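# Mount centrifuge rotor and knob, or flag expired rotor

## Task

The date is 11 July 2030. Read the use-by date on the card attached to the centrifuge. If the rotor is still in date, lower it fully onto the centrifuge drive, then thread the knob onto the top of the shaft, run it down until it seats on the rotor, and tighten it firmly. If the date has already passed, do not mount the rotor: leave it where it is and set the HOLD block on top of it. Never let the rotor fall.

## Robot and tools

Robot: two six-joint arms, left_arm and right_arm, each fitted with a two-finger parallel gripper that opens to 85 mm. The arm names do not match the left and right sides of the images.

Frames: the scene frame has its origin at table-top height, midway between the two nominal arm bases. +z is up, +x points out over the table, and left_arm is on the +y side. Calibrated bases in the scene frame: left_arm at (+0.030, +0.455, 0) m, quat_wxyz (+1.000, 0, 0, +0.009); right_arm at (+0.029, -0.641, 0) m, quat_wxyz (+1.000, 0, 0, +0.003). Each arm's hand positions, quaternions, velocities, targets and wrist-camera poses use that arm's own base frame. The fixed cameras and the table use the scene frame. In the gripper frame the fingers point along +z and close along y. end_effector_position is the point between the pads when they are shut. Closed fingertips reach about 19 mm past that point, open ones about 6 mm. A block on the wrist sticks out roughly 10 cm toward the gripper's +x. Reported poses can be wrong by a few centimetres, and more at long reach.

Row layout: every row has 20 plain numbers, even when only one arm moves. The first 10 are left_arm: x, y, z, qw, qx, qy, qz, gripper position, force_limit, speed. The last 10 are the same for right_arm. x, y, z form an absolute target position in metres, and qw..qz an absolute target orientation with w first. Both are in that arm's base frame. The last three numbers of each half lie in [-1, 1].

execute_actions(actions, cameras): actions is a list of actions. Each action is a list of up to 15 rows, one row per 1/30 s step, and a shorter action repeats its last row to fill all 15. If any target is more than 0.6 m from that gripper's current position along any gripper axis, the action is rejected for both arms. The whole call is rejected if it is malformed or if its first action fails that check against the last reported state. An empty actions list just returns state and images. To hold an arm still, resend the full pose from the last result before it stopped, together with its gripper numbers. To keep an orientation, repeat your own quaternion rather than the drifted reported one. The controller limits each step's rotation to 32 degrees from the measured orientation, so one action may fall short of the target.

move(target, speed, blend, blocking, cameras): target is one 20-number row or a list of up to 15 rows, each an absolute pose as above. The grippers travel in straight lines from the "Hand target" and finish together, within at most 10 s. speed is in m/s, from 0.002 to 3.2, default 0.25; rotation is limited to twice that figure in rad/s. speed can be one number or one per target. blend is a corner-rounding radius in metres; 0 means stop at each target. With blocking=false the call returns after about 0.5 s while the arms keep moving, and a new move takes over from the running one. Paths do not avoid obstacles or the other arm. Grippers lag, and faster moves stray more. Changed finger numbers can pause the path. The result adds a "move:" line giving the ending (done, off_target, moving, held, fault) and any limits (paced = the pose was clipped, held = a check withheld steps). Keep paths away from an arm's own base.

wait(seconds 0 to 10) lets the scene run on the last commands. stop brakes a running move; the fingers keep going. zoom_image(camera, region [x0, y0, x1, y1] in pixels, at most 504 by 504) enlarges part of the latest image. read_manual gives licence texts. finished_scene(scene 1) ends the scene for good.

Gripper: position +1 is fully open, the pads meet near -0.8, and -1 closes until something blocks the fingers. force_limit sets how hard the motor pushes, and speed sets the closing rate (-1 about 20 mm/s, 0 about 85, +1 about 150). A slow close gives a gentle grip of roughly 30 to 100 N per pad; a fast close from well open gives 200 N or more. Both start at +1. A new force_limit or speed only takes effect together with a position change of 0.01 or more. To grip more gently, open first. To leave a gripper unchanged, resend its last three numbers. object_status: 0 moving, 1 blocked while opening, 2 blocked while closing (a grip), 3 at the requested opening or fully shut. position_measured is in counts: 3 is open, about 78 is 60 mm, 130 is 40 mm, 180 is 20 mm, 230 is closed.

Results: these list Hand target, Tool commands, joint positions and torques (total drive output, which includes gravity and has offsets), and velocities, or "within noise" when an arm is still. MOTOR HOT warns of heating. An OVER-TEMPERATURE FAULT brakes the arm for 30 to 60 s or longer.

Faults and hazards: if contact torque reaches a joint's limit, that arm stops for 10 s. The limits in N m are: shoulder pan 313, shoulder lift 313, elbow 142, wrist 1 to 3 53.2. The same stop happens at an outside force of about 150 N (±25). A command even slightly past a firm contact can trigger it. A clearance check holds back commands that bring the arms close, but contact or a press between the arms can end the scene. Do not drop the rotor, knock anything off the table, strike fixed or heavy items, push hard, swing loads fast, or squeeze hard on a part that is still resting on something. Loose items may get small outside nudges.

Cameras, all 672x504: cam_head_left, cam_head_right, cam_low, cam_left_wrist, cam_right_wrist. Calibrations are supplied, but fixed cameras may have shifted by up to 2.3 degrees and 9 mm.

Each tool is called in YAML: its name, and indented under it one key for each argument.

## Session

execute_actions:
  actions: []

Scene clock: 0.00 s.
left_arm: end_effector_position=(+0.5409, -0.7983, +0.3455) position_measured=3 object_status=3 end_effector_quat_wxyz=(-0.071, +0.986, +0.106, +0.104) | right_arm: end_effector_position=(+0.5396, +0.0588, +0.3981) position_measured=3 object_status=3 end_effector_quat_wxyz=(-0.136, +0.769, +0.514, +0.355)
Joint positions: left_arm=[1.912 -1.095 1.297 -1.68 -1.336 1.687] | right_arm=[2.493 -2.023 2.283 -1.799 -0.792 1.302]
Joint velocities: within noise
Joint torques (N m): no reading
Hand target: left_arm +0.5409, -0.7983, +0.3455; -0.071, +0.986, +0.106, +0.104 | right_arm +0.5396, +0.0588, +0.3981; -0.136, +0.769, +0.514, +0.355
Tool commands: left_gripper/position=+1.0 left_gripper/force_limit=+1.0 left_gripper/speed=+1.0 right_gripper/position=+1.0 right_gripper/force_limit=+1.0 right_gripper/speed=+1.0

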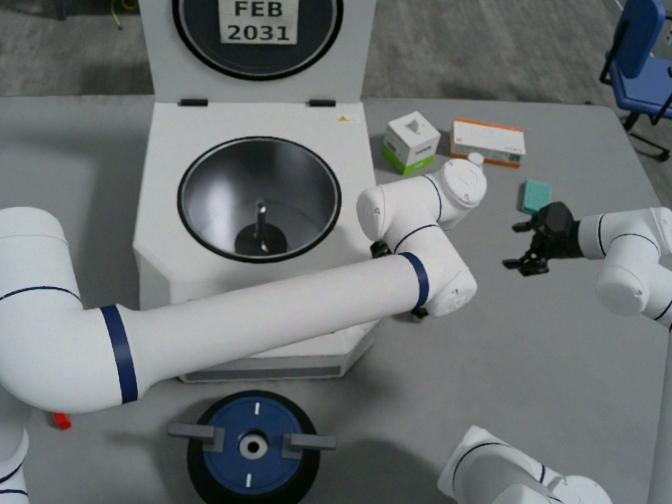

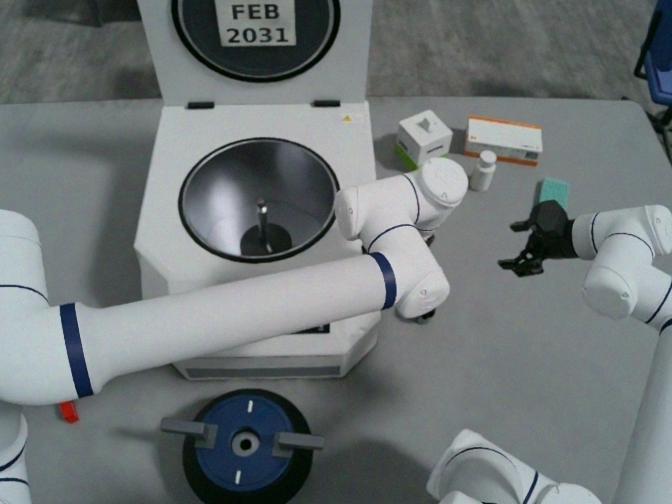

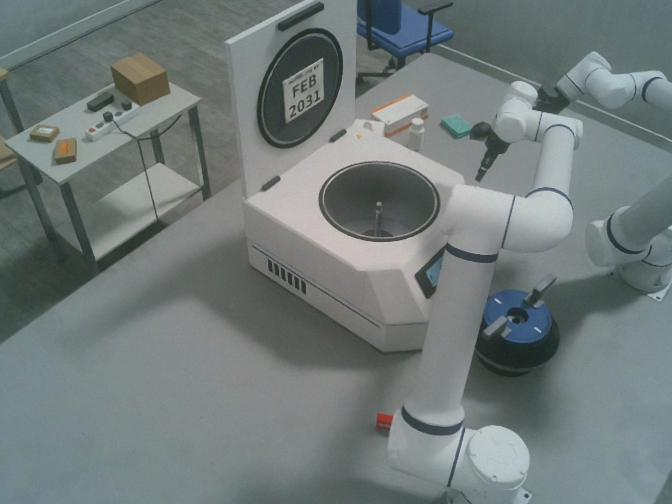

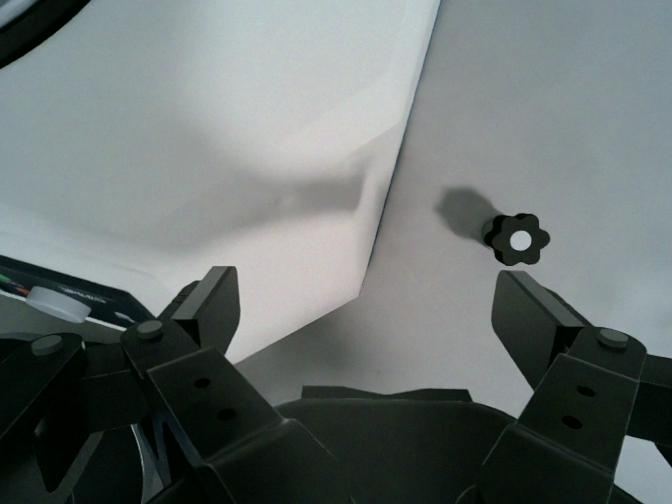

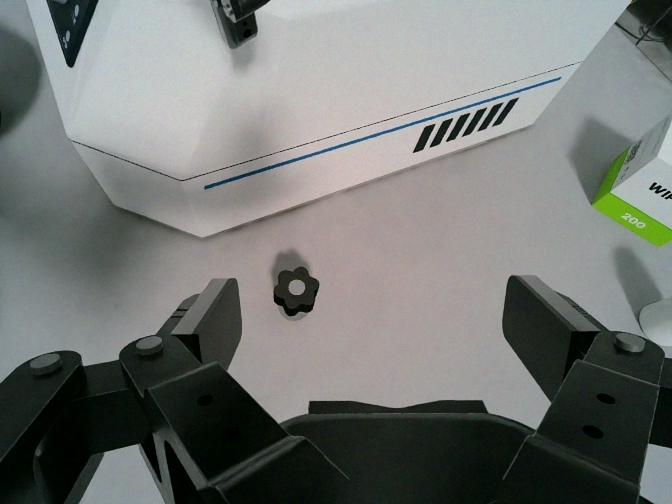

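zoom_image:
  camera: "cam_low"
  region: [250, 40, 350, 150]

zoom_image:
  camera: "cam_head_left"
  region: [140, 0, 370, 80]

zoom_image:
  camera: "cam_head_left"
  region: [160, 370, 340, 504]

zoom_image:
  camera: "cam_low"
  region: [300, 140, 580, 420]

Scaled by 4.582.

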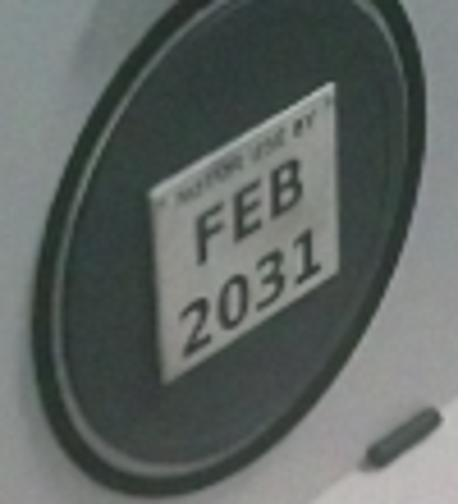

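Scaled by 2.191.

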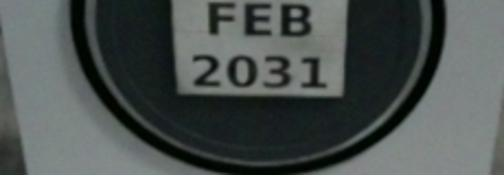

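Scaled by 2.800.

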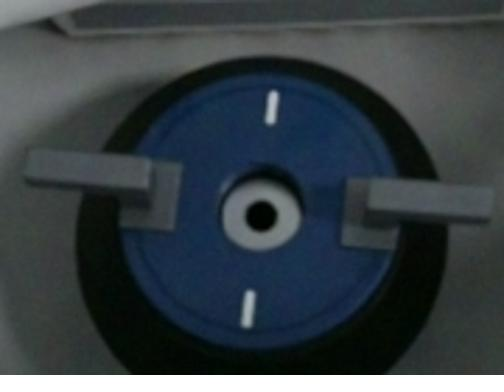

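Scaled by 1.800.

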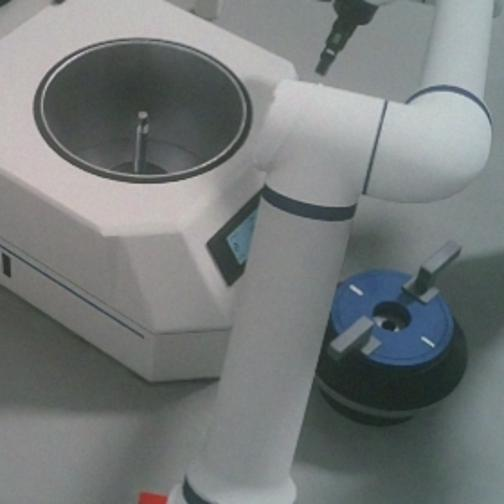

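zoom_image:
  camera: "cam_head_left"
  region: [215, 180, 305, 265]

zoom_image:
  camera: "cam_left_wrist"
  region: [420, 160, 580, 290]

zoom_image:
  camera: "cam_low"
  region: [460, 260, 580, 400]

Scaled by 5.600.

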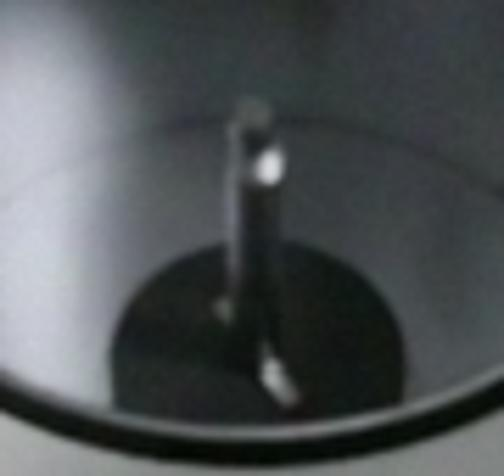

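Scaled by 3.150.

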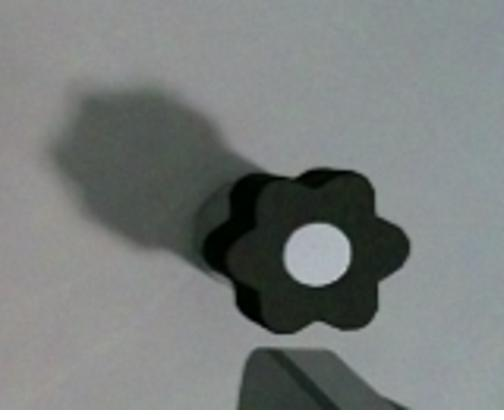

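Scaled by 3.600.

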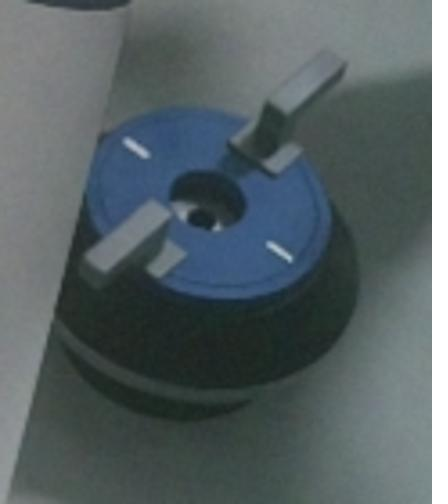

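move:
  target:
    - [0.45, -0.65, 0.5, 0, 0.9945, 0.1045, 0, 1, 1, 1, 0.5396, 0.0588, 0.3981, -0.136, 0.769, 0.514, 0.355, 1, 1, 1]
    - [0.2036, -0.3588, 0.5, 0, 0.7134, 0.7007, 0, 1, 1, 1, 0.5396, 0.0588, 0.3981, -0.136, 0.769, 0.514, 0.355, 1, 1, 1]
  speed: 0.35
  blend: 0.05

Scene clock: 7.03 s.
left_arm: end_effector_position=(+0.2036, -0.3588, +0.5000) position_measured=3 object_status=3 end_effector_quat_wxyz=(+0.000, +0.713, +0.701, +0.000) | right_arm: end_effector_position=(+0.5396, +0.0588, +0.3981) position_measured=3 object_status=3 end_effector_quat_wxyz=(-0.136, +0.769, +0.514, +0.355)
Joint positions: left_arm=[1.642 -2.106 2.008 -1.473 -1.571 0.09] | right_arm=[2.493 -2.023 2.283 -1.799 -0.791 1.302]
Joint torques (N m): left_arm=[-14.89 -32.37 -45.26 -1.32 1.76 -1.54] | right_arm=[-9.29 -14.81 -38.09 -3.84 3.84 3.16]
Hand target: left_arm +0.2036, -0.3588, +0.5000; +0.000, +0.713, +0.701, +0.000 | right_arm +0.5396, +0.0588, +0.3981; -0.136, +0.769, +0.514, +0.355
Off the commanded pose: left_arm 0.000 m, 0 deg | right_arm 0.000 m, 0 deg.
move: done
camera_calibration:
cam_left_wrist: T_world_to_cam=[[0.999718, -0.0143732, -0.0189236, -0.187282], [-0.00705814, -0.940003, 0.341092, -0.489752], [-0.0226909, -0.340862, -0.939839, 0.477842], [0, 0, 0, 1]] pos_world=[0.194615, -0.300182, 0.612601]
cam_right_wrist: T_world_to_cam=[[0.883693, -0.44407, 0.147948, -0.499722], [-0.35273, -0.839575, -0.413153, 0.425668], [0.307682, 0.312914, -0.898564, 0.299656], [0, 0, 0, 1]] pos_world=[0.499548, 0.0417024, 0.519059]

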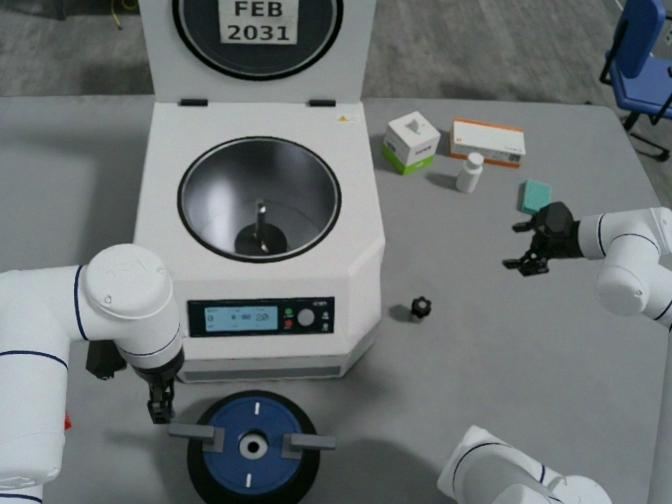

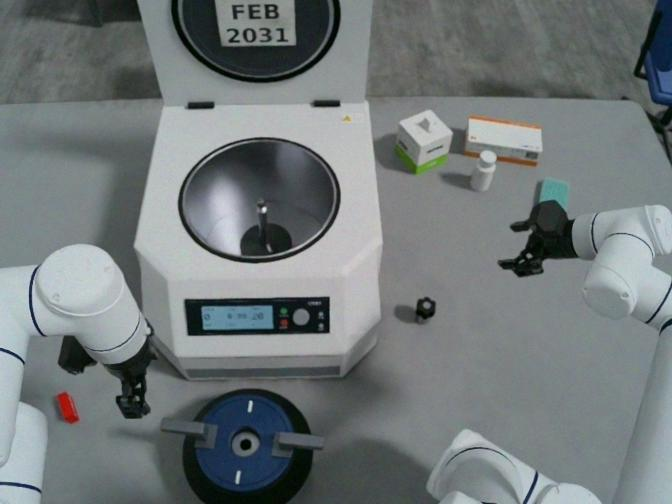

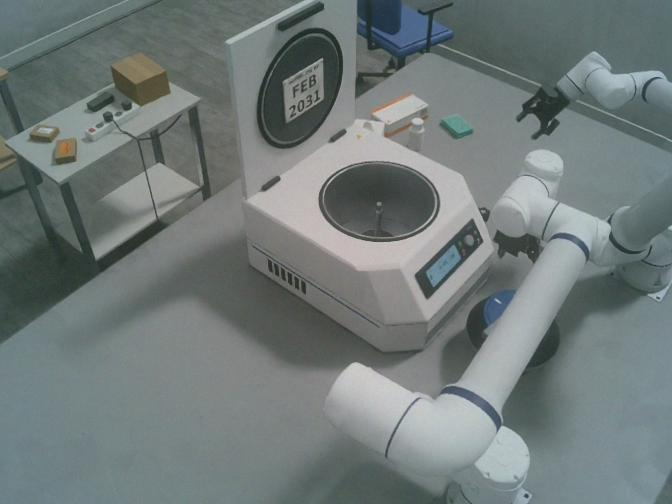

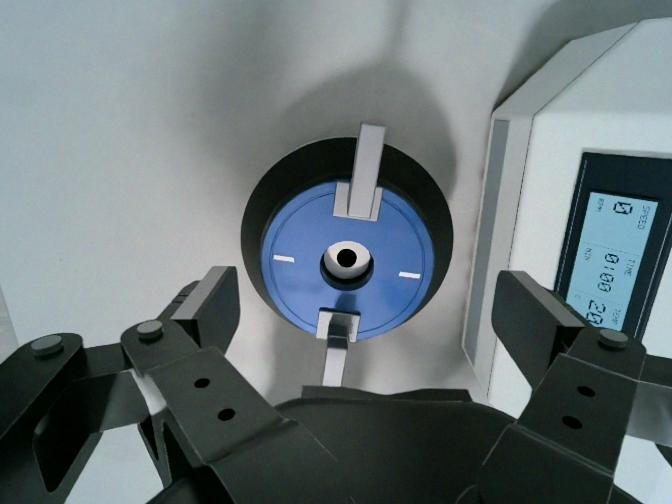

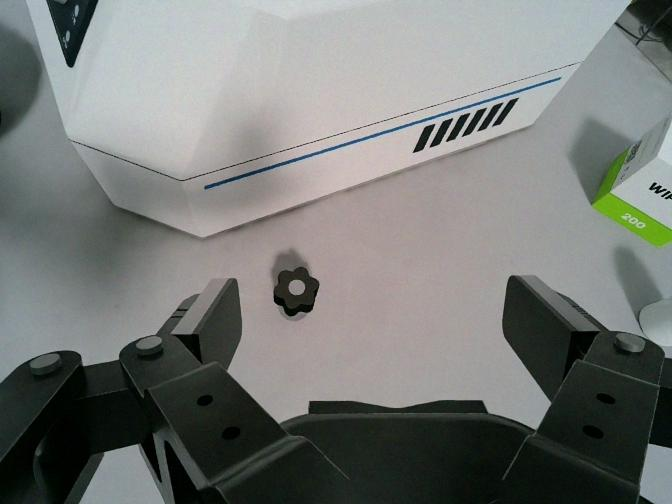

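zoom_image:
  camera: "cam_left_wrist"
  region: [220, 100, 480, 400]

Scaled by 1.680.

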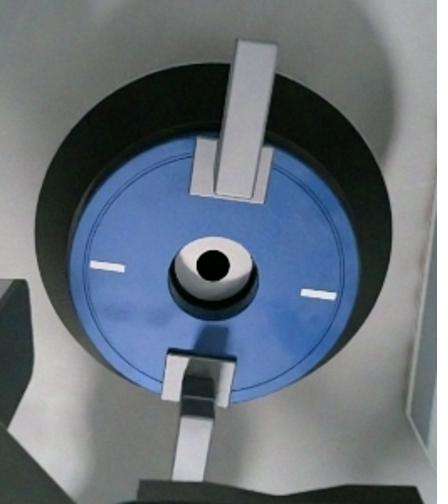

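move:
  target:
    - [0.2036, -0.3588, 0.5, 0, 0.7134, 0.7007, 0, 1, 1, 1, 0.55, 0.15, 0.52, 0, 0.55, 0.835, 0, 1, 1, 1]
    - [0.2036, -0.3588, 0.5, 0, 0.7134, 0.7007, 0, 1, 1, 1, 0.6245, 0.5873, 0.55, 0, 0.003, 1, 0, 1, 1, 1]
  speed: 0.35
  blend: 0.05
  cameras: ["cam_head_left", "cam_low", "cam_right_wrist"]

Scene clock: 11.87 s.
left_arm: end_effector_position=(+0.2036, -0.3588, +0.5000) position_measured=3 object_status=3 end_effector_quat_wxyz=(+0.000, +0.713, +0.701, +0.000) | right_arm: end_effector_position=(+0.6245, +0.5872, +0.5500) position_measured=3 object_status=3 end_effector_quat_wxyz=(+0.000, +0.003, +1.000, +0.000)
Joint positions: left_arm=[1.642 -2.106 2.009 -1.473 -1.571 0.089] | right_arm=[3.688 -1.323 1.255 -1.503 -1.571 0.552]
Joint torques (N m): left_arm=[-16.14 -31.9 -45 -1.32 1.47 -1.98] | right_arm=[14.41 -43.96 -53.38 -1.82 -2 -3.68]
Hand target: left_arm +0.2036, -0.3588, +0.5000; +0.000, +0.713, +0.701, +0.000 | right_arm +0.6245, +0.5873, +0.5500; +0.000, +0.003, +1.000, +0.000
Off the commanded pose: left_arm 0.000 m, 0 deg | right_arm 0.000 m, 0 deg.
move: done
camera_calibration:
cam_right_wrist: T_world_to_cam=[[0.0188931, 0.999821, 0.00123113, -0.589669], [0.943283, -0.0182329, 0.331489, -0.739183], [0.331452, -0.00510155, -0.943458, 0.441257], [0, 0, 0, 1]] pos_world=[0.562143, 0.578337, 0.662064]
Images, in order (width x height): cam_head_left 672x504, cam_low 672x504, cam_right_wrist 672x504.

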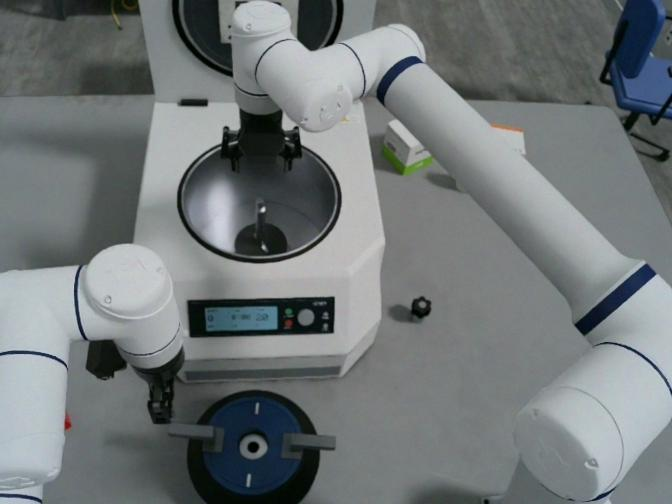

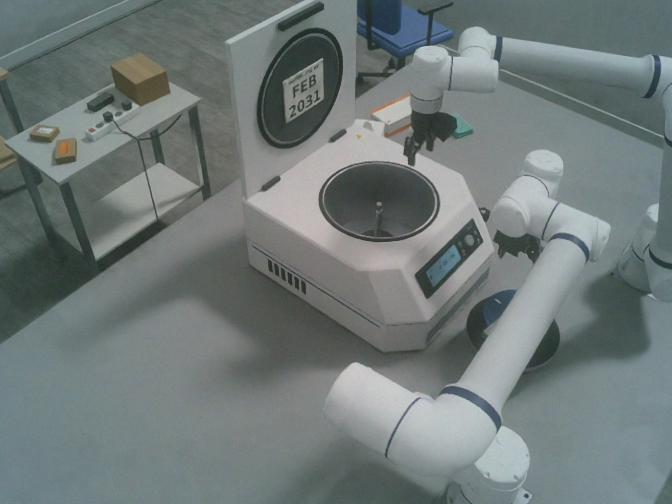

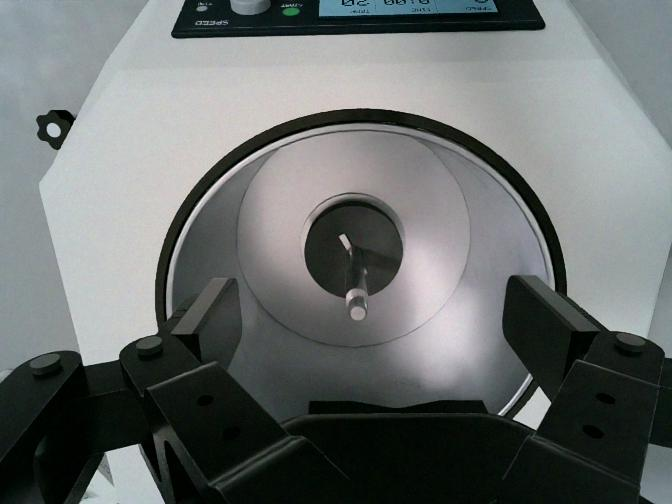

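zoom_image:
  camera: "cam_right_wrist"
  region: [290, 180, 430, 340]

zoom_image:
  camera: "cam_head_left"
  region: [220, 190, 300, 260]

Scaled by 3.150.

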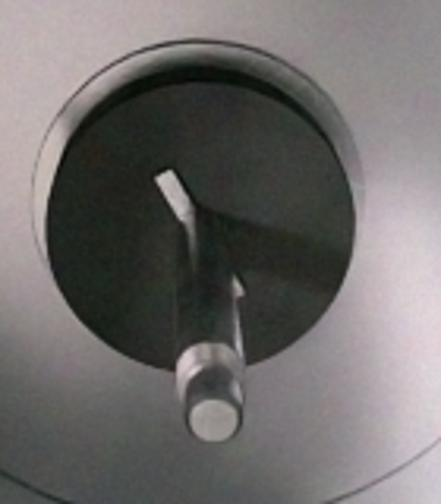

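Scaled by 6.300.

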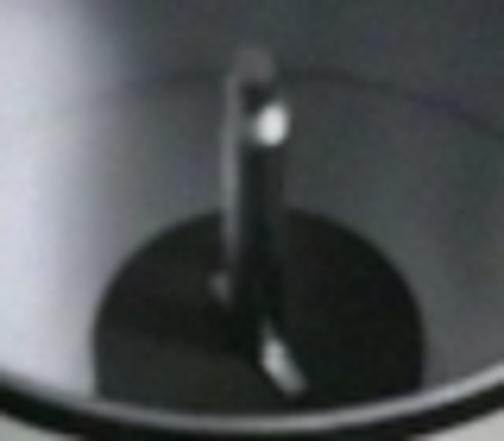

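move:
  target: [0.2043, -0.3188, 0.36, 0, 0.7134, 0.7007, 0, 1, 1, 1, 0.6245, 0.5873, 0.55, 0, 0.003, 1, 0, 1, 1, 1]
  cameras: ["cam_head_left", "cam_low", "cam_left_wrist"]

Scene clock: 15.13 s.
left_arm: end_effector_position=(+0.2043, -0.3188, +0.3601) position_measured=3 object_status=3 end_effector_quat_wxyz=(+0.000, +0.713, +0.701, +0.000) | right_arm: end_effector_position=(+0.6245, +0.5873, +0.5500) position_measured=3 object_status=3 end_effector_quat_wxyz=(+0.000, +0.003, +1.000, +0.000)
Joint positions: left_arm=[1.653 -2.179 2.284 -1.676 -1.571 0.1] | right_arm=[3.688 -1.323 1.255 -1.503 -1.571 0.552]
Joint torques (N m): left_arm=[14.13 -22.48 -45.1 -10.03 0.87 3.35] | right_arm=[14.05 -42.29 -53.28 -1.06 -2.17 -3.4]
Hand target: left_arm +0.2043, -0.3188, +0.3600; +0.000, +0.713, +0.701, +0.000 | right_arm +0.6245, +0.5873, +0.5500; +0.000, +0.003, +1.000, +0.000
Off the commanded pose: left_arm 0.000 m, 0 deg | right_arm 0.000 m, 0 deg.
move: done
camera_calibration:
cam_left_wrist: T_world_to_cam=[[0.999721, -0.0142446, -0.0188649, -0.190049], [-0.00695734, -0.940005, 0.34109, -0.404447], [-0.0225918, -0.340863, -0.939841, 0.35999], [0, 0, 0, 1]] pos_world=[0.195315, -0.260182, 0.472701]
Images, in order (width x height): cam_head_left 672x504, cam_low 672x504, cam_left_wrist 672x504.

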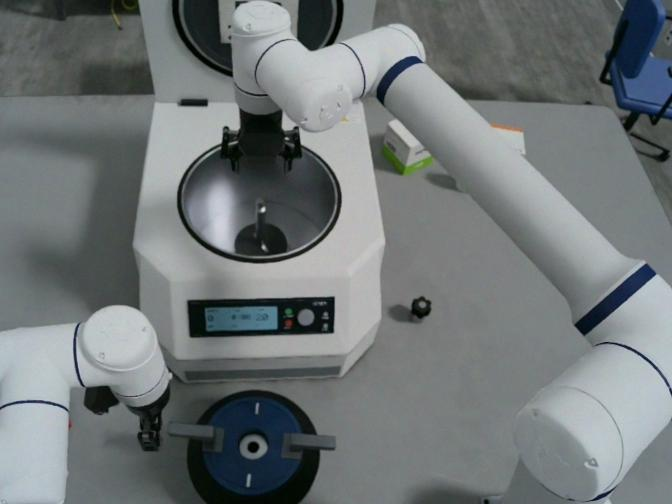

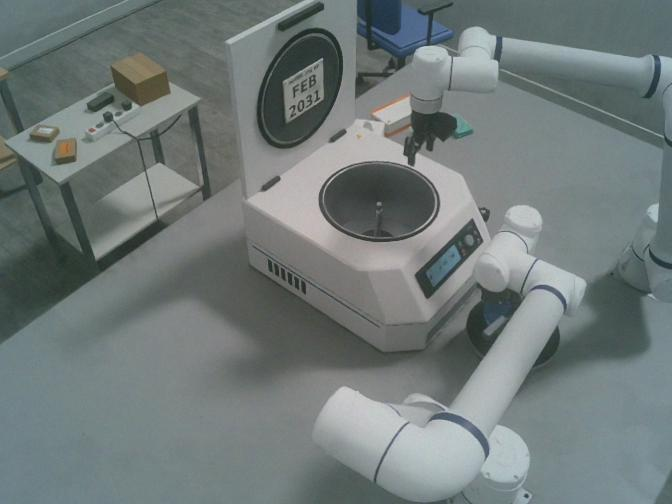

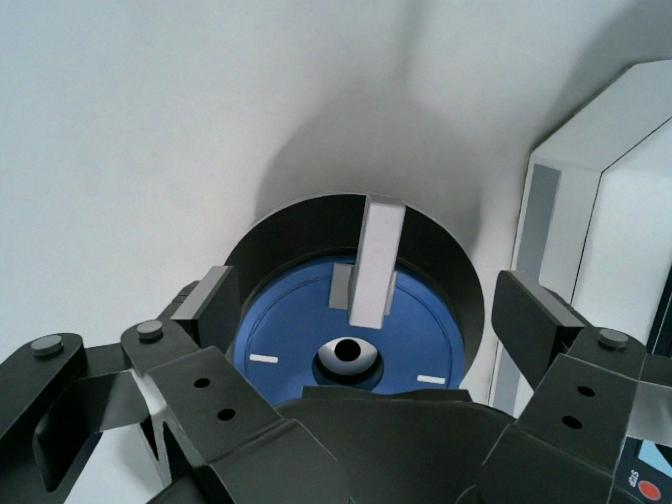

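zoom_image:
  camera: "cam_left_wrist"
  region: [220, 180, 500, 400]

Scaled by 1.800.

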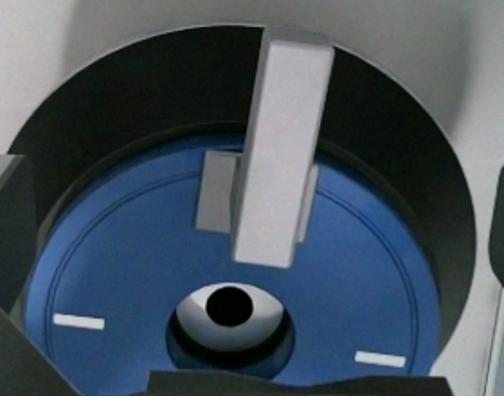

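move:
  target: [0.2044, -0.5357, 0.33, 0, 0.7134, 0.7007, 0, 1, 1, 1, 0.6245, 0.5873, 0.55, 0, 0.003, 1, 0, 1, 1, 1]
  cameras: ["cam_left_wrist"]

zoom_image:
  camera: "cam_left_wrist"
  region: [250, 20, 430, 200]

Scene clock: 18.20 s.
left_arm: end_effector_position=(+0.2043, -0.5356, +0.3300) position_measured=3 object_status=3 end_effector_quat_wxyz=(+0.000, +0.713, +0.701, +0.000) | right_arm: end_effector_position=(+0.6245, +0.5873, +0.5500) position_measured=3 object_status=3 end_effector_quat_wxyz=(+0.000, +0.003, +1.000, +0.000)
Joint positions: left_arm=[1.62 -1.753 2.092 -1.91 -1.571 0.068] | right_arm=[3.688 -1.323 1.255 -1.503 -1.571 0.552]
Joint torques (N m): left_arm=[9.47 -30.51 -60.98 -9.58 -1.46 0.98] | right_arm=[12.78 -42.67 -54.24 -0.85 -2.48 -3.04]
Hand target: left_arm +0.2044, -0.5357, +0.3300; +0.000, +0.713, +0.701, +0.000 | right_arm +0.6245, +0.5873, +0.5500; +0.000, +0.003, +1.000, +0.000
Off the commanded pose: left_arm 0.000 m, 0 deg | right_arm 0.000 m, 0 deg.
move: done
camera_calibration:
cam_left_wrist: T_world_to_cam=[[0.999718, -0.0143732, -0.0189236, -0.19374], [-0.00705814, -0.940003, 0.341092, -0.597954], [-0.0226909, -0.340862, -0.939839, 0.257821], [0, 0, 0, 1]] pos_world=[0.195315, -0.476982, 0.442601]
Images, in order (width x height): cam_left_wrist 672x504.

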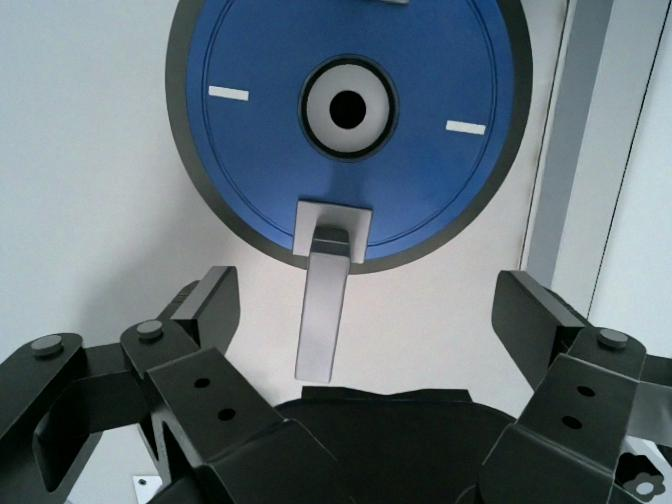

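Scaled by 2.800.

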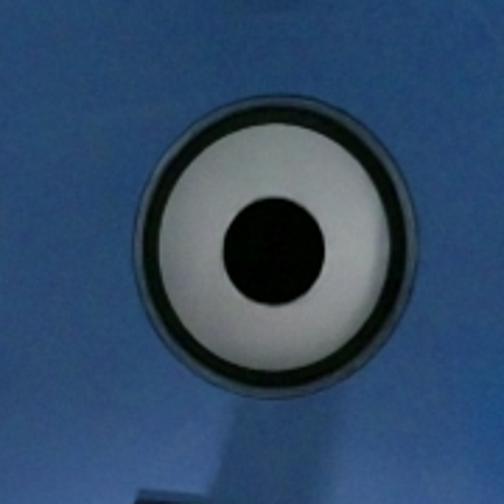

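move:
  target: [0.2044, -0.5357, 0.36, 0, 0.7134, 0.7007, 0, 1, 1, 1, 0.760, 0.6665, 0.55, 0, 0.7092, 0.7050, 0, 1, 1, 1]
  cameras: ["cam_right_wrist", "cam_head_left"]
  speed: 0.35

zoom_image:
  camera: "cam_right_wrist"
  region: [250, 180, 430, 340]

Scene clock: 21.83 s.
left_arm: end_effector_position=(+0.2044, -0.5357, +0.3600) position_measured=3 object_status=3 end_effector_quat_wxyz=(+0.000, +0.713, +0.701, +0.000) | right_arm: end_effector_position=(+0.7600, +0.6665, +0.5500) position_measured=3 object_status=3 end_effector_quat_wxyz=(+0.000, +0.709, +0.705, +0.000)
Joint positions: left_arm=[1.621 -1.77 2.05 -1.852 -1.571 0.068] | right_arm=[3.685 -1.031 0.842 -1.382 -1.571 2.12]
Joint torques (N m): left_arm=[15.09 -75.49 -62.56 -1.32 -1.63 3.28] | right_arm=[9.54 -63.52 -52.1 -0.95 -2.31 4.03]
Hand target: left_arm +0.2044, -0.5357, +0.3600; +0.000, +0.713, +0.701, +0.000 | right_arm +0.7600, +0.6665, +0.5500; +0.000, +0.709, +0.705, +0.000
Off the commanded pose: left_arm 0.000 m, 0 deg | right_arm 0.000 m, 0 deg.
move: done
camera_calibration:
cam_right_wrist: T_world_to_cam=[[0.999831, -0.0183555, 0.00125665, -0.738464], [-0.0177342, -0.943296, 0.33148, 0.481293], [-0.0048991, -0.331446, -0.943461, 0.869856], [0, 0, 0, 1]] pos_world=[0.751136, 0.728757, 0.662064]
Images, in order (width x height): cam_head_left 672x504, cam_right_wrist 672x504.

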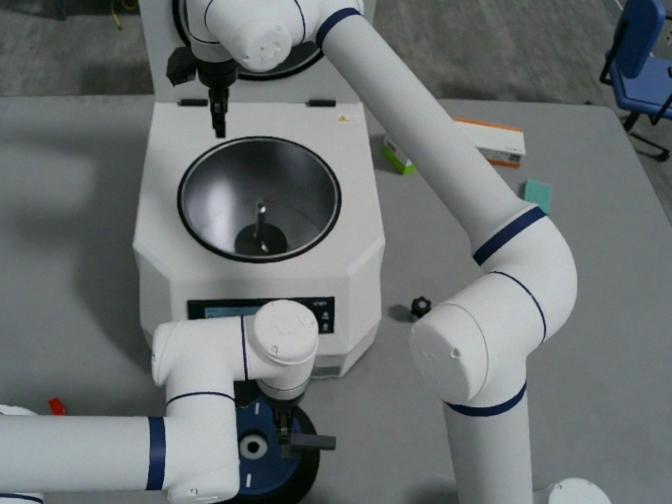

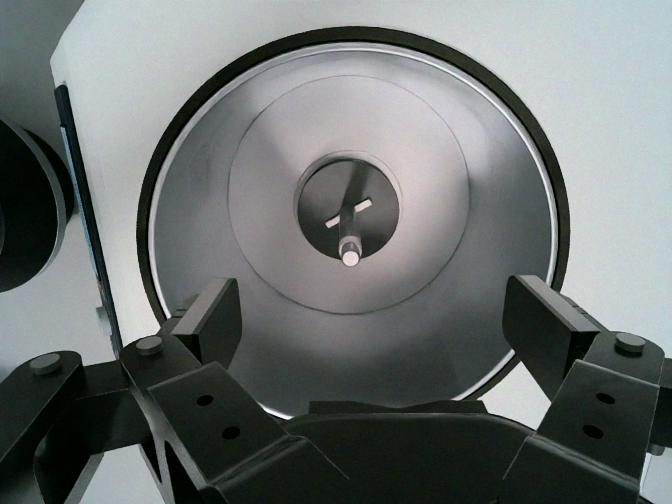

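Scaled by 2.800.

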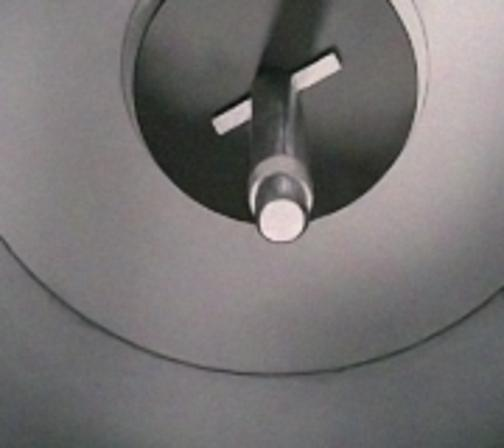

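move:
  target:
    - [0.2044, -0.5357, 0.36, 0, 0.7134, 0.7007, 0, 1, 1, 1, 0.740, 0.6, 0.55, 0, 0.003, 1, 0, 1, 1, 1]
    - [0.2044, -0.5357, 0.36, 0, 0.7134, 0.7007, 0, 1, 1, 1, 0.7492, 0.5215, 0.55, 0, -0.7050, 0.7092, 0, 1, 1, 1]
  cameras: ["cam_right_wrist"]
  speed: 0.5
  blend: 0.03

zoom_image:
  camera: "cam_right_wrist"
  region: [250, 180, 430, 340]

Scene clock: 26.27 s.
left_arm: end_effector_position=(+0.2044, -0.5357, +0.3600) position_measured=3 object_status=3 end_effector_quat_wxyz=(+0.000, +0.713, +0.701, +0.000) | right_arm: end_effector_position=(+0.7492, +0.5215, +0.5500) position_measured=3 object_status=3 end_effector_quat_wxyz=(+0.000, +0.705, -0.709, +0.000)
Joint positions: left_arm=[1.621 -1.77 2.05 -1.852 -1.571 0.068] | right_arm=[3.554 -1.224 1.125 -1.472 -1.571 -1.152]
Joint torques (N m): left_arm=[14.03 -75.36 -62.09 -1.28 -1.43 2.91] | right_arm=[-15.23 -70.47 -39.01 -3.82 2.11 -3.74]
Hand target: left_arm +0.2044, -0.5357, +0.3600; +0.000, +0.713, +0.701, +0.000 | right_arm +0.7492, +0.5215, +0.5500; +0.000, +0.705, -0.709, +0.000
Off the commanded pose: left_arm 0.000 m, 0 deg | right_arm 0.000 m, 0 deg.
move: done
camera_calibration:
cam_right_wrist: T_world_to_cam=[[-0.999823, 0.0187986, 0.00119844, 0.748504], [0.018133, 0.943285, 0.331488, -0.666315], [0.00510105, 0.331451, -0.943459, 0.46858], [0, 0, 0, 1]] pos_world=[0.758063, 0.459143, 0.662064]
Images, in order (width x height): cam_right_wrist 672x504.

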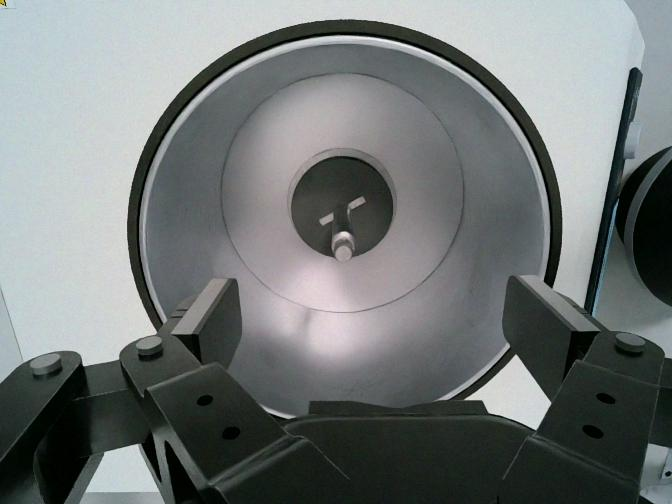

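Scaled by 2.800.

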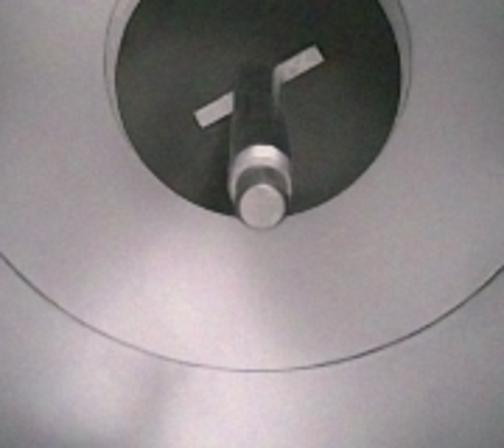

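move:
  target:
    - [0.198, -0.46, 0.36, 0, 0.009, 1, 0, 1, 1, 1, 0.7492, 0.5215, 0.55, 0, -0.7050, 0.7092, 0, 1, 1, 1]
    - [0.188, -0.416, 0.36, 0, -0.7007, 0.7134, 0, 1, 1, 1, 0.7492, 0.5215, 0.55, 0, -0.7050, 0.7092, 0, 1, 1, 1]
  cameras: ["cam_left_wrist", "cam_head_left"]
  speed: 0.5
  blend: 0.03

zoom_image:
  camera: "cam_left_wrist"
  region: [200, 0, 480, 260]

Scene clock: 30.97 s.
left_arm: end_effector_position=(+0.1880, -0.4160, +0.3600) position_measured=3 object_status=3 end_effector_quat_wxyz=(+0.000, +0.701, -0.714, +0.000) | right_arm: end_effector_position=(+0.7492, +0.5215, +0.5500) position_measured=3 object_status=3 end_effector_quat_wxyz=(+0.000, +0.705, -0.709, +0.000)
Joint positions: left_arm=[1.596 -2.002 2.203 -1.772 -1.571 -3.098] | right_arm=[3.554 -1.224 1.125 -1.472 -1.571 -1.152]
Joint torques (N m): left_arm=[-14.34 -43.64 -44.55 -1.63 1.41 -1.81] | right_arm=[-15.43 -70.53 -39.38 -3.98 2.25 -3.48]
Hand target: left_arm +0.1880, -0.4160, +0.3600; +0.000, +0.701, -0.713, +0.000 | right_arm +0.7492, +0.5215, +0.5500; +0.000, +0.705, -0.709, +0.000
Off the commanded pose: left_arm 0.000 m, 0 deg | right_arm 0.000 m, 0 deg.
move: done
camera_calibration:
cam_left_wrist: T_world_to_cam=[[-0.999717, 0.0144669, -0.0188887, 0.212723], [0.0071581, 0.940002, 0.341093, 0.283531], [0.02269, 0.340862, -0.93984, 0.601479], [0, 0, 0, 1]] pos_world=[0.196985, -0.474618, 0.472601]
Images, in order (width x height): cam_head_left 672x504, cam_left_wrist 672x504.

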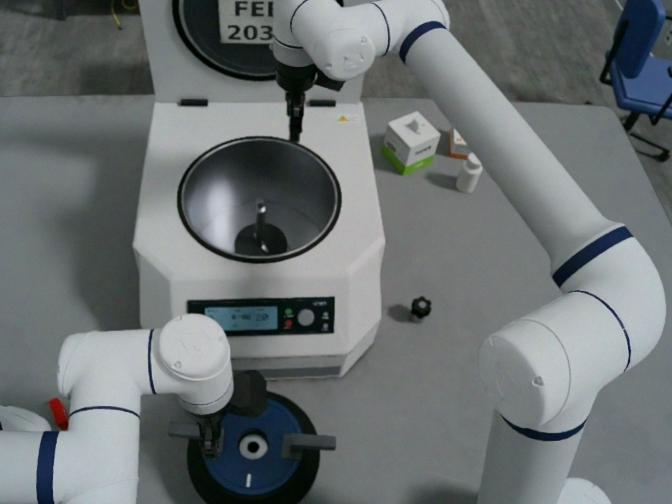

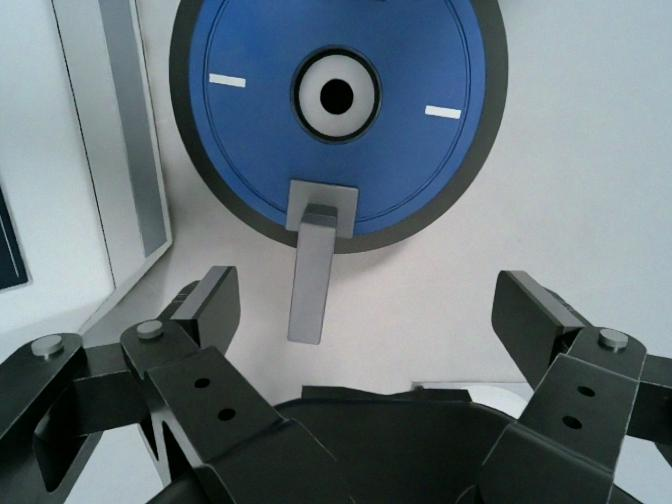

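Scaled by 1.800.

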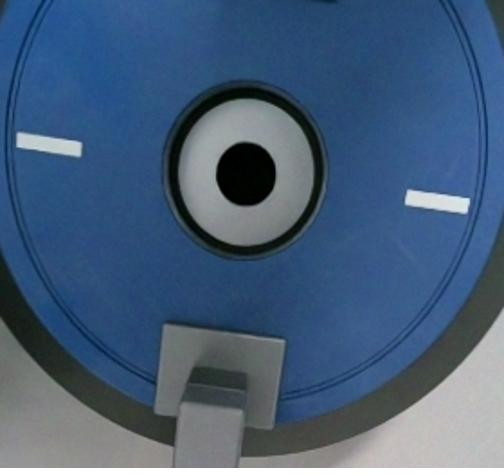

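move:
  target:
    - [0.3154, -0.2608, 0.5, 0, 0.009, 1, 0, 1, 1, 1, 0.5227, 0.2879, 0.5, 0, -0.6567, 0.7541, 0, 1, 1, 1]
    - [0.5145, -0.3144, 0.55, 0, 0.7134, 0.7007, 0, 1, 1, 1, 0.35, 0.42, 0.45, 0, -0.6567, 0.7541, 0, 1, 1, 1]
    - [0.7474, -0.4386, 0.55, 0, 0.7134, 0.7007, 0, 1, 1, 1, 0.197, 0.499, 0.38, 0, -0.6567, 0.7541, 0, 1, 1, 1]
  cameras: ["cam_left_wrist", "cam_right_wrist", "cam_head_left"]
  speed: 0.4
  blend: 0.04

zoom_image:
  camera: "cam_left_wrist"
  region: [250, 180, 430, 340]

zoom_image:
  camera: "cam_right_wrist"
  region: [210, 120, 490, 400]

Scene clock: 37.23 s.
left_arm: end_effector_position=(+0.7473, -0.4386, +0.5500) position_measured=3 object_status=3 end_effector_quat_wxyz=(+0.000, +0.713, +0.701, +0.000) | right_arm: end_effector_position=(+0.1970, +0.4990, +0.3800) position_measured=3 object_status=3 end_effector_quat_wxyz=(+0.000, -0.657, +0.754, +0.000)
Joint positions: left_arm=[2.405 -1.307 1.235 -1.499 -1.571 0.852] | right_arm=[3.999 -1.848 2.072 -1.795 -1.571 -0.575]
Joint torques (N m): left_arm=[14.88 -100.03 -64.54 -1.69 -1.3 3.21] | right_arm=[14.07 -7.61 -38.31 -3.6 -2.31 3.16]
Hand target: left_arm +0.7474, -0.4386, +0.5500; +0.000, +0.713, +0.701, +0.000 | right_arm +0.1970, +0.4990, +0.3800; +0.000, -0.657, +0.754, +0.000
Off the commanded pose: left_arm 0.000 m, 0 deg | right_arm 0.000 m, 0 deg.
move: done
camera_calibration:
cam_left_wrist: T_world_to_cam=[[0.999721, -0.0142446, -0.0188649, -0.73102], [-0.00695734, -0.940005, 0.34109, -0.577961], [-0.0225918, -0.340863, -0.939841, 0.509932], [0, 0, 0, 1]] pos_world=[0.738315, -0.379882, 0.662601]
cam_right_wrist: T_world_to_cam=[[-0.988688, 0.149981, 0.00125504, 0.129334], [0.141913, 0.932732, 0.33147, -0.597872], [0.0485436, 0.327899, -0.943465, 0.311671], [0, 0, 0, 1]] pos_world=[0.197587, 0.43606, 0.492064]
Images, in order (width x height): cam_head_left 672x504, cam_left_wrist 672x504, cam_right_wrist 672x504.

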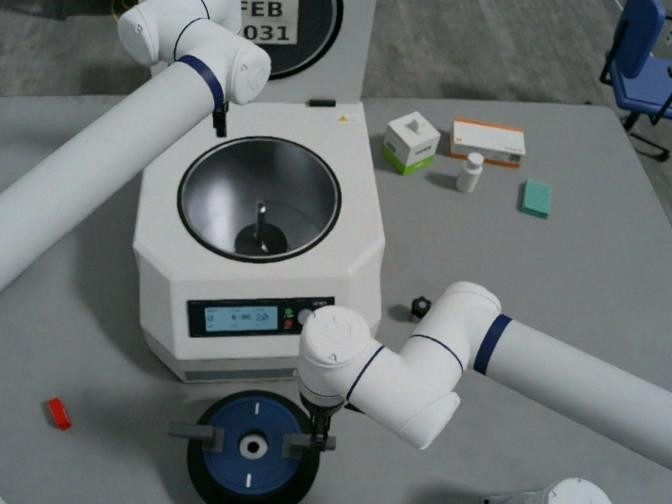

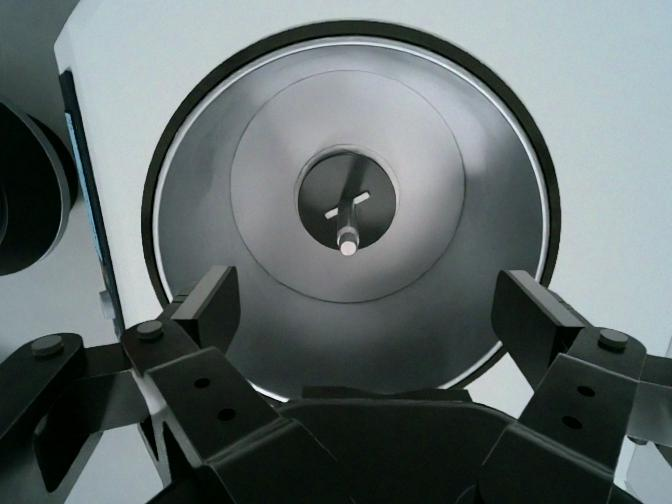

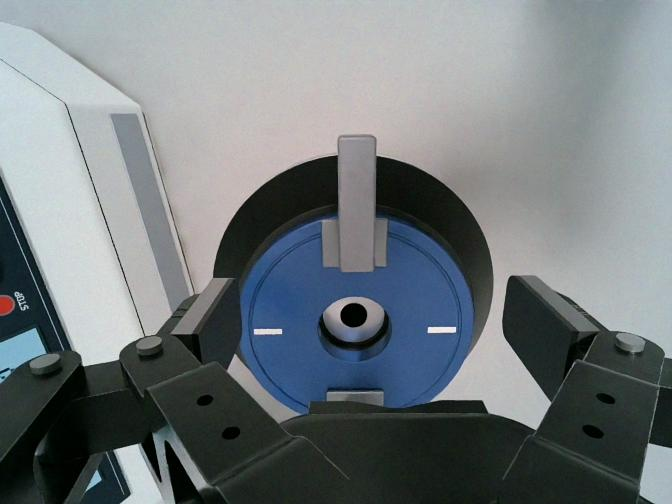

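Scaled by 2.800.

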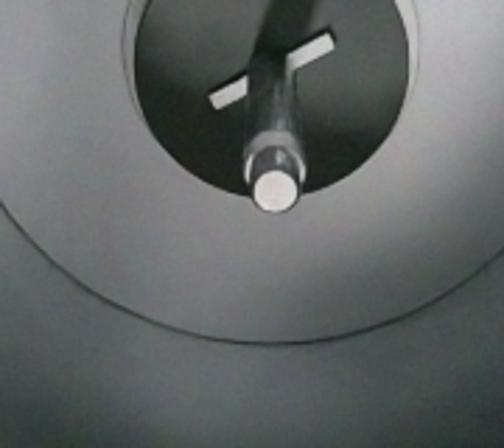

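Scaled by 1.800.

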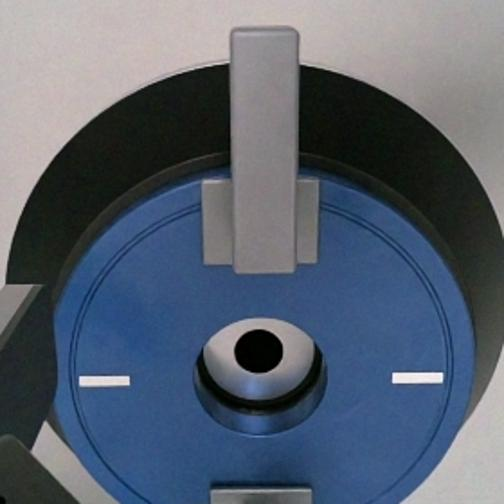

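execute_actions:
  actions: []
  cameras: ["cam_low"]

zoom_image:
  camera: "cam_low"
  region: [450, 260, 590, 400]

Scene clock: 39.00 s.
left_arm: end_effector_position=(+0.7474, -0.4386, +0.5500) position_measured=3 object_status=3 end_effector_quat_wxyz=(+0.000, +0.713, +0.701, +0.000) | right_arm: end_effector_position=(+0.1970, +0.4990, +0.3800) position_measured=3 object_status=3 end_effector_quat_wxyz=(+0.000, -0.657, +0.754, +0.000)
Joint positions: left_arm=[2.405 -1.306 1.235 -1.499 -1.571 0.852] | right_arm=[3.999 -1.848 2.072 -1.795 -1.571 -0.575]
Joint velocities: within noise
Joint torques (N m): left_arm=[14.92 -99.64 -64.07 -1.17 -1.46 3.24] | right_arm=[13.35 -8.67 -38.81 -4.03 -2.1 2.89]
Hand target: left_arm +0.7474, -0.4386, +0.5500; +0.000, +0.713, +0.701, +0.000 | right_arm +0.1970, +0.4990, +0.3800; +0.000, -0.657, +0.754, +0.000
Tool commands: left_gripper/position=+1.0 left_gripper/force_limit=+1.0 left_gripper/speed=+1.0 right_gripper/position=+1.0 right_gripper/force_limit=+1.0 right_gripper/speed=+1.0
Off the commanded pose: left_arm 0.000 m, 0 deg | right_arm 0.000 m, 0 deg.
Images, in order (width x height): cam_low 672x504.

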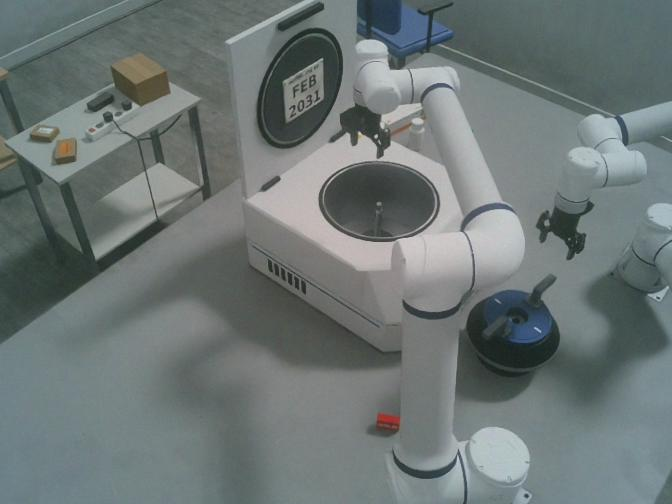

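Scaled by 3.600.

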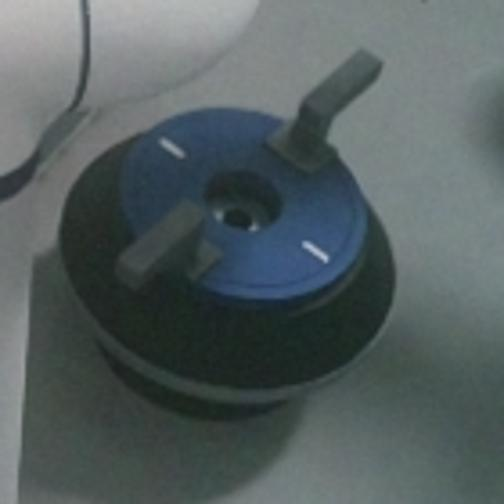

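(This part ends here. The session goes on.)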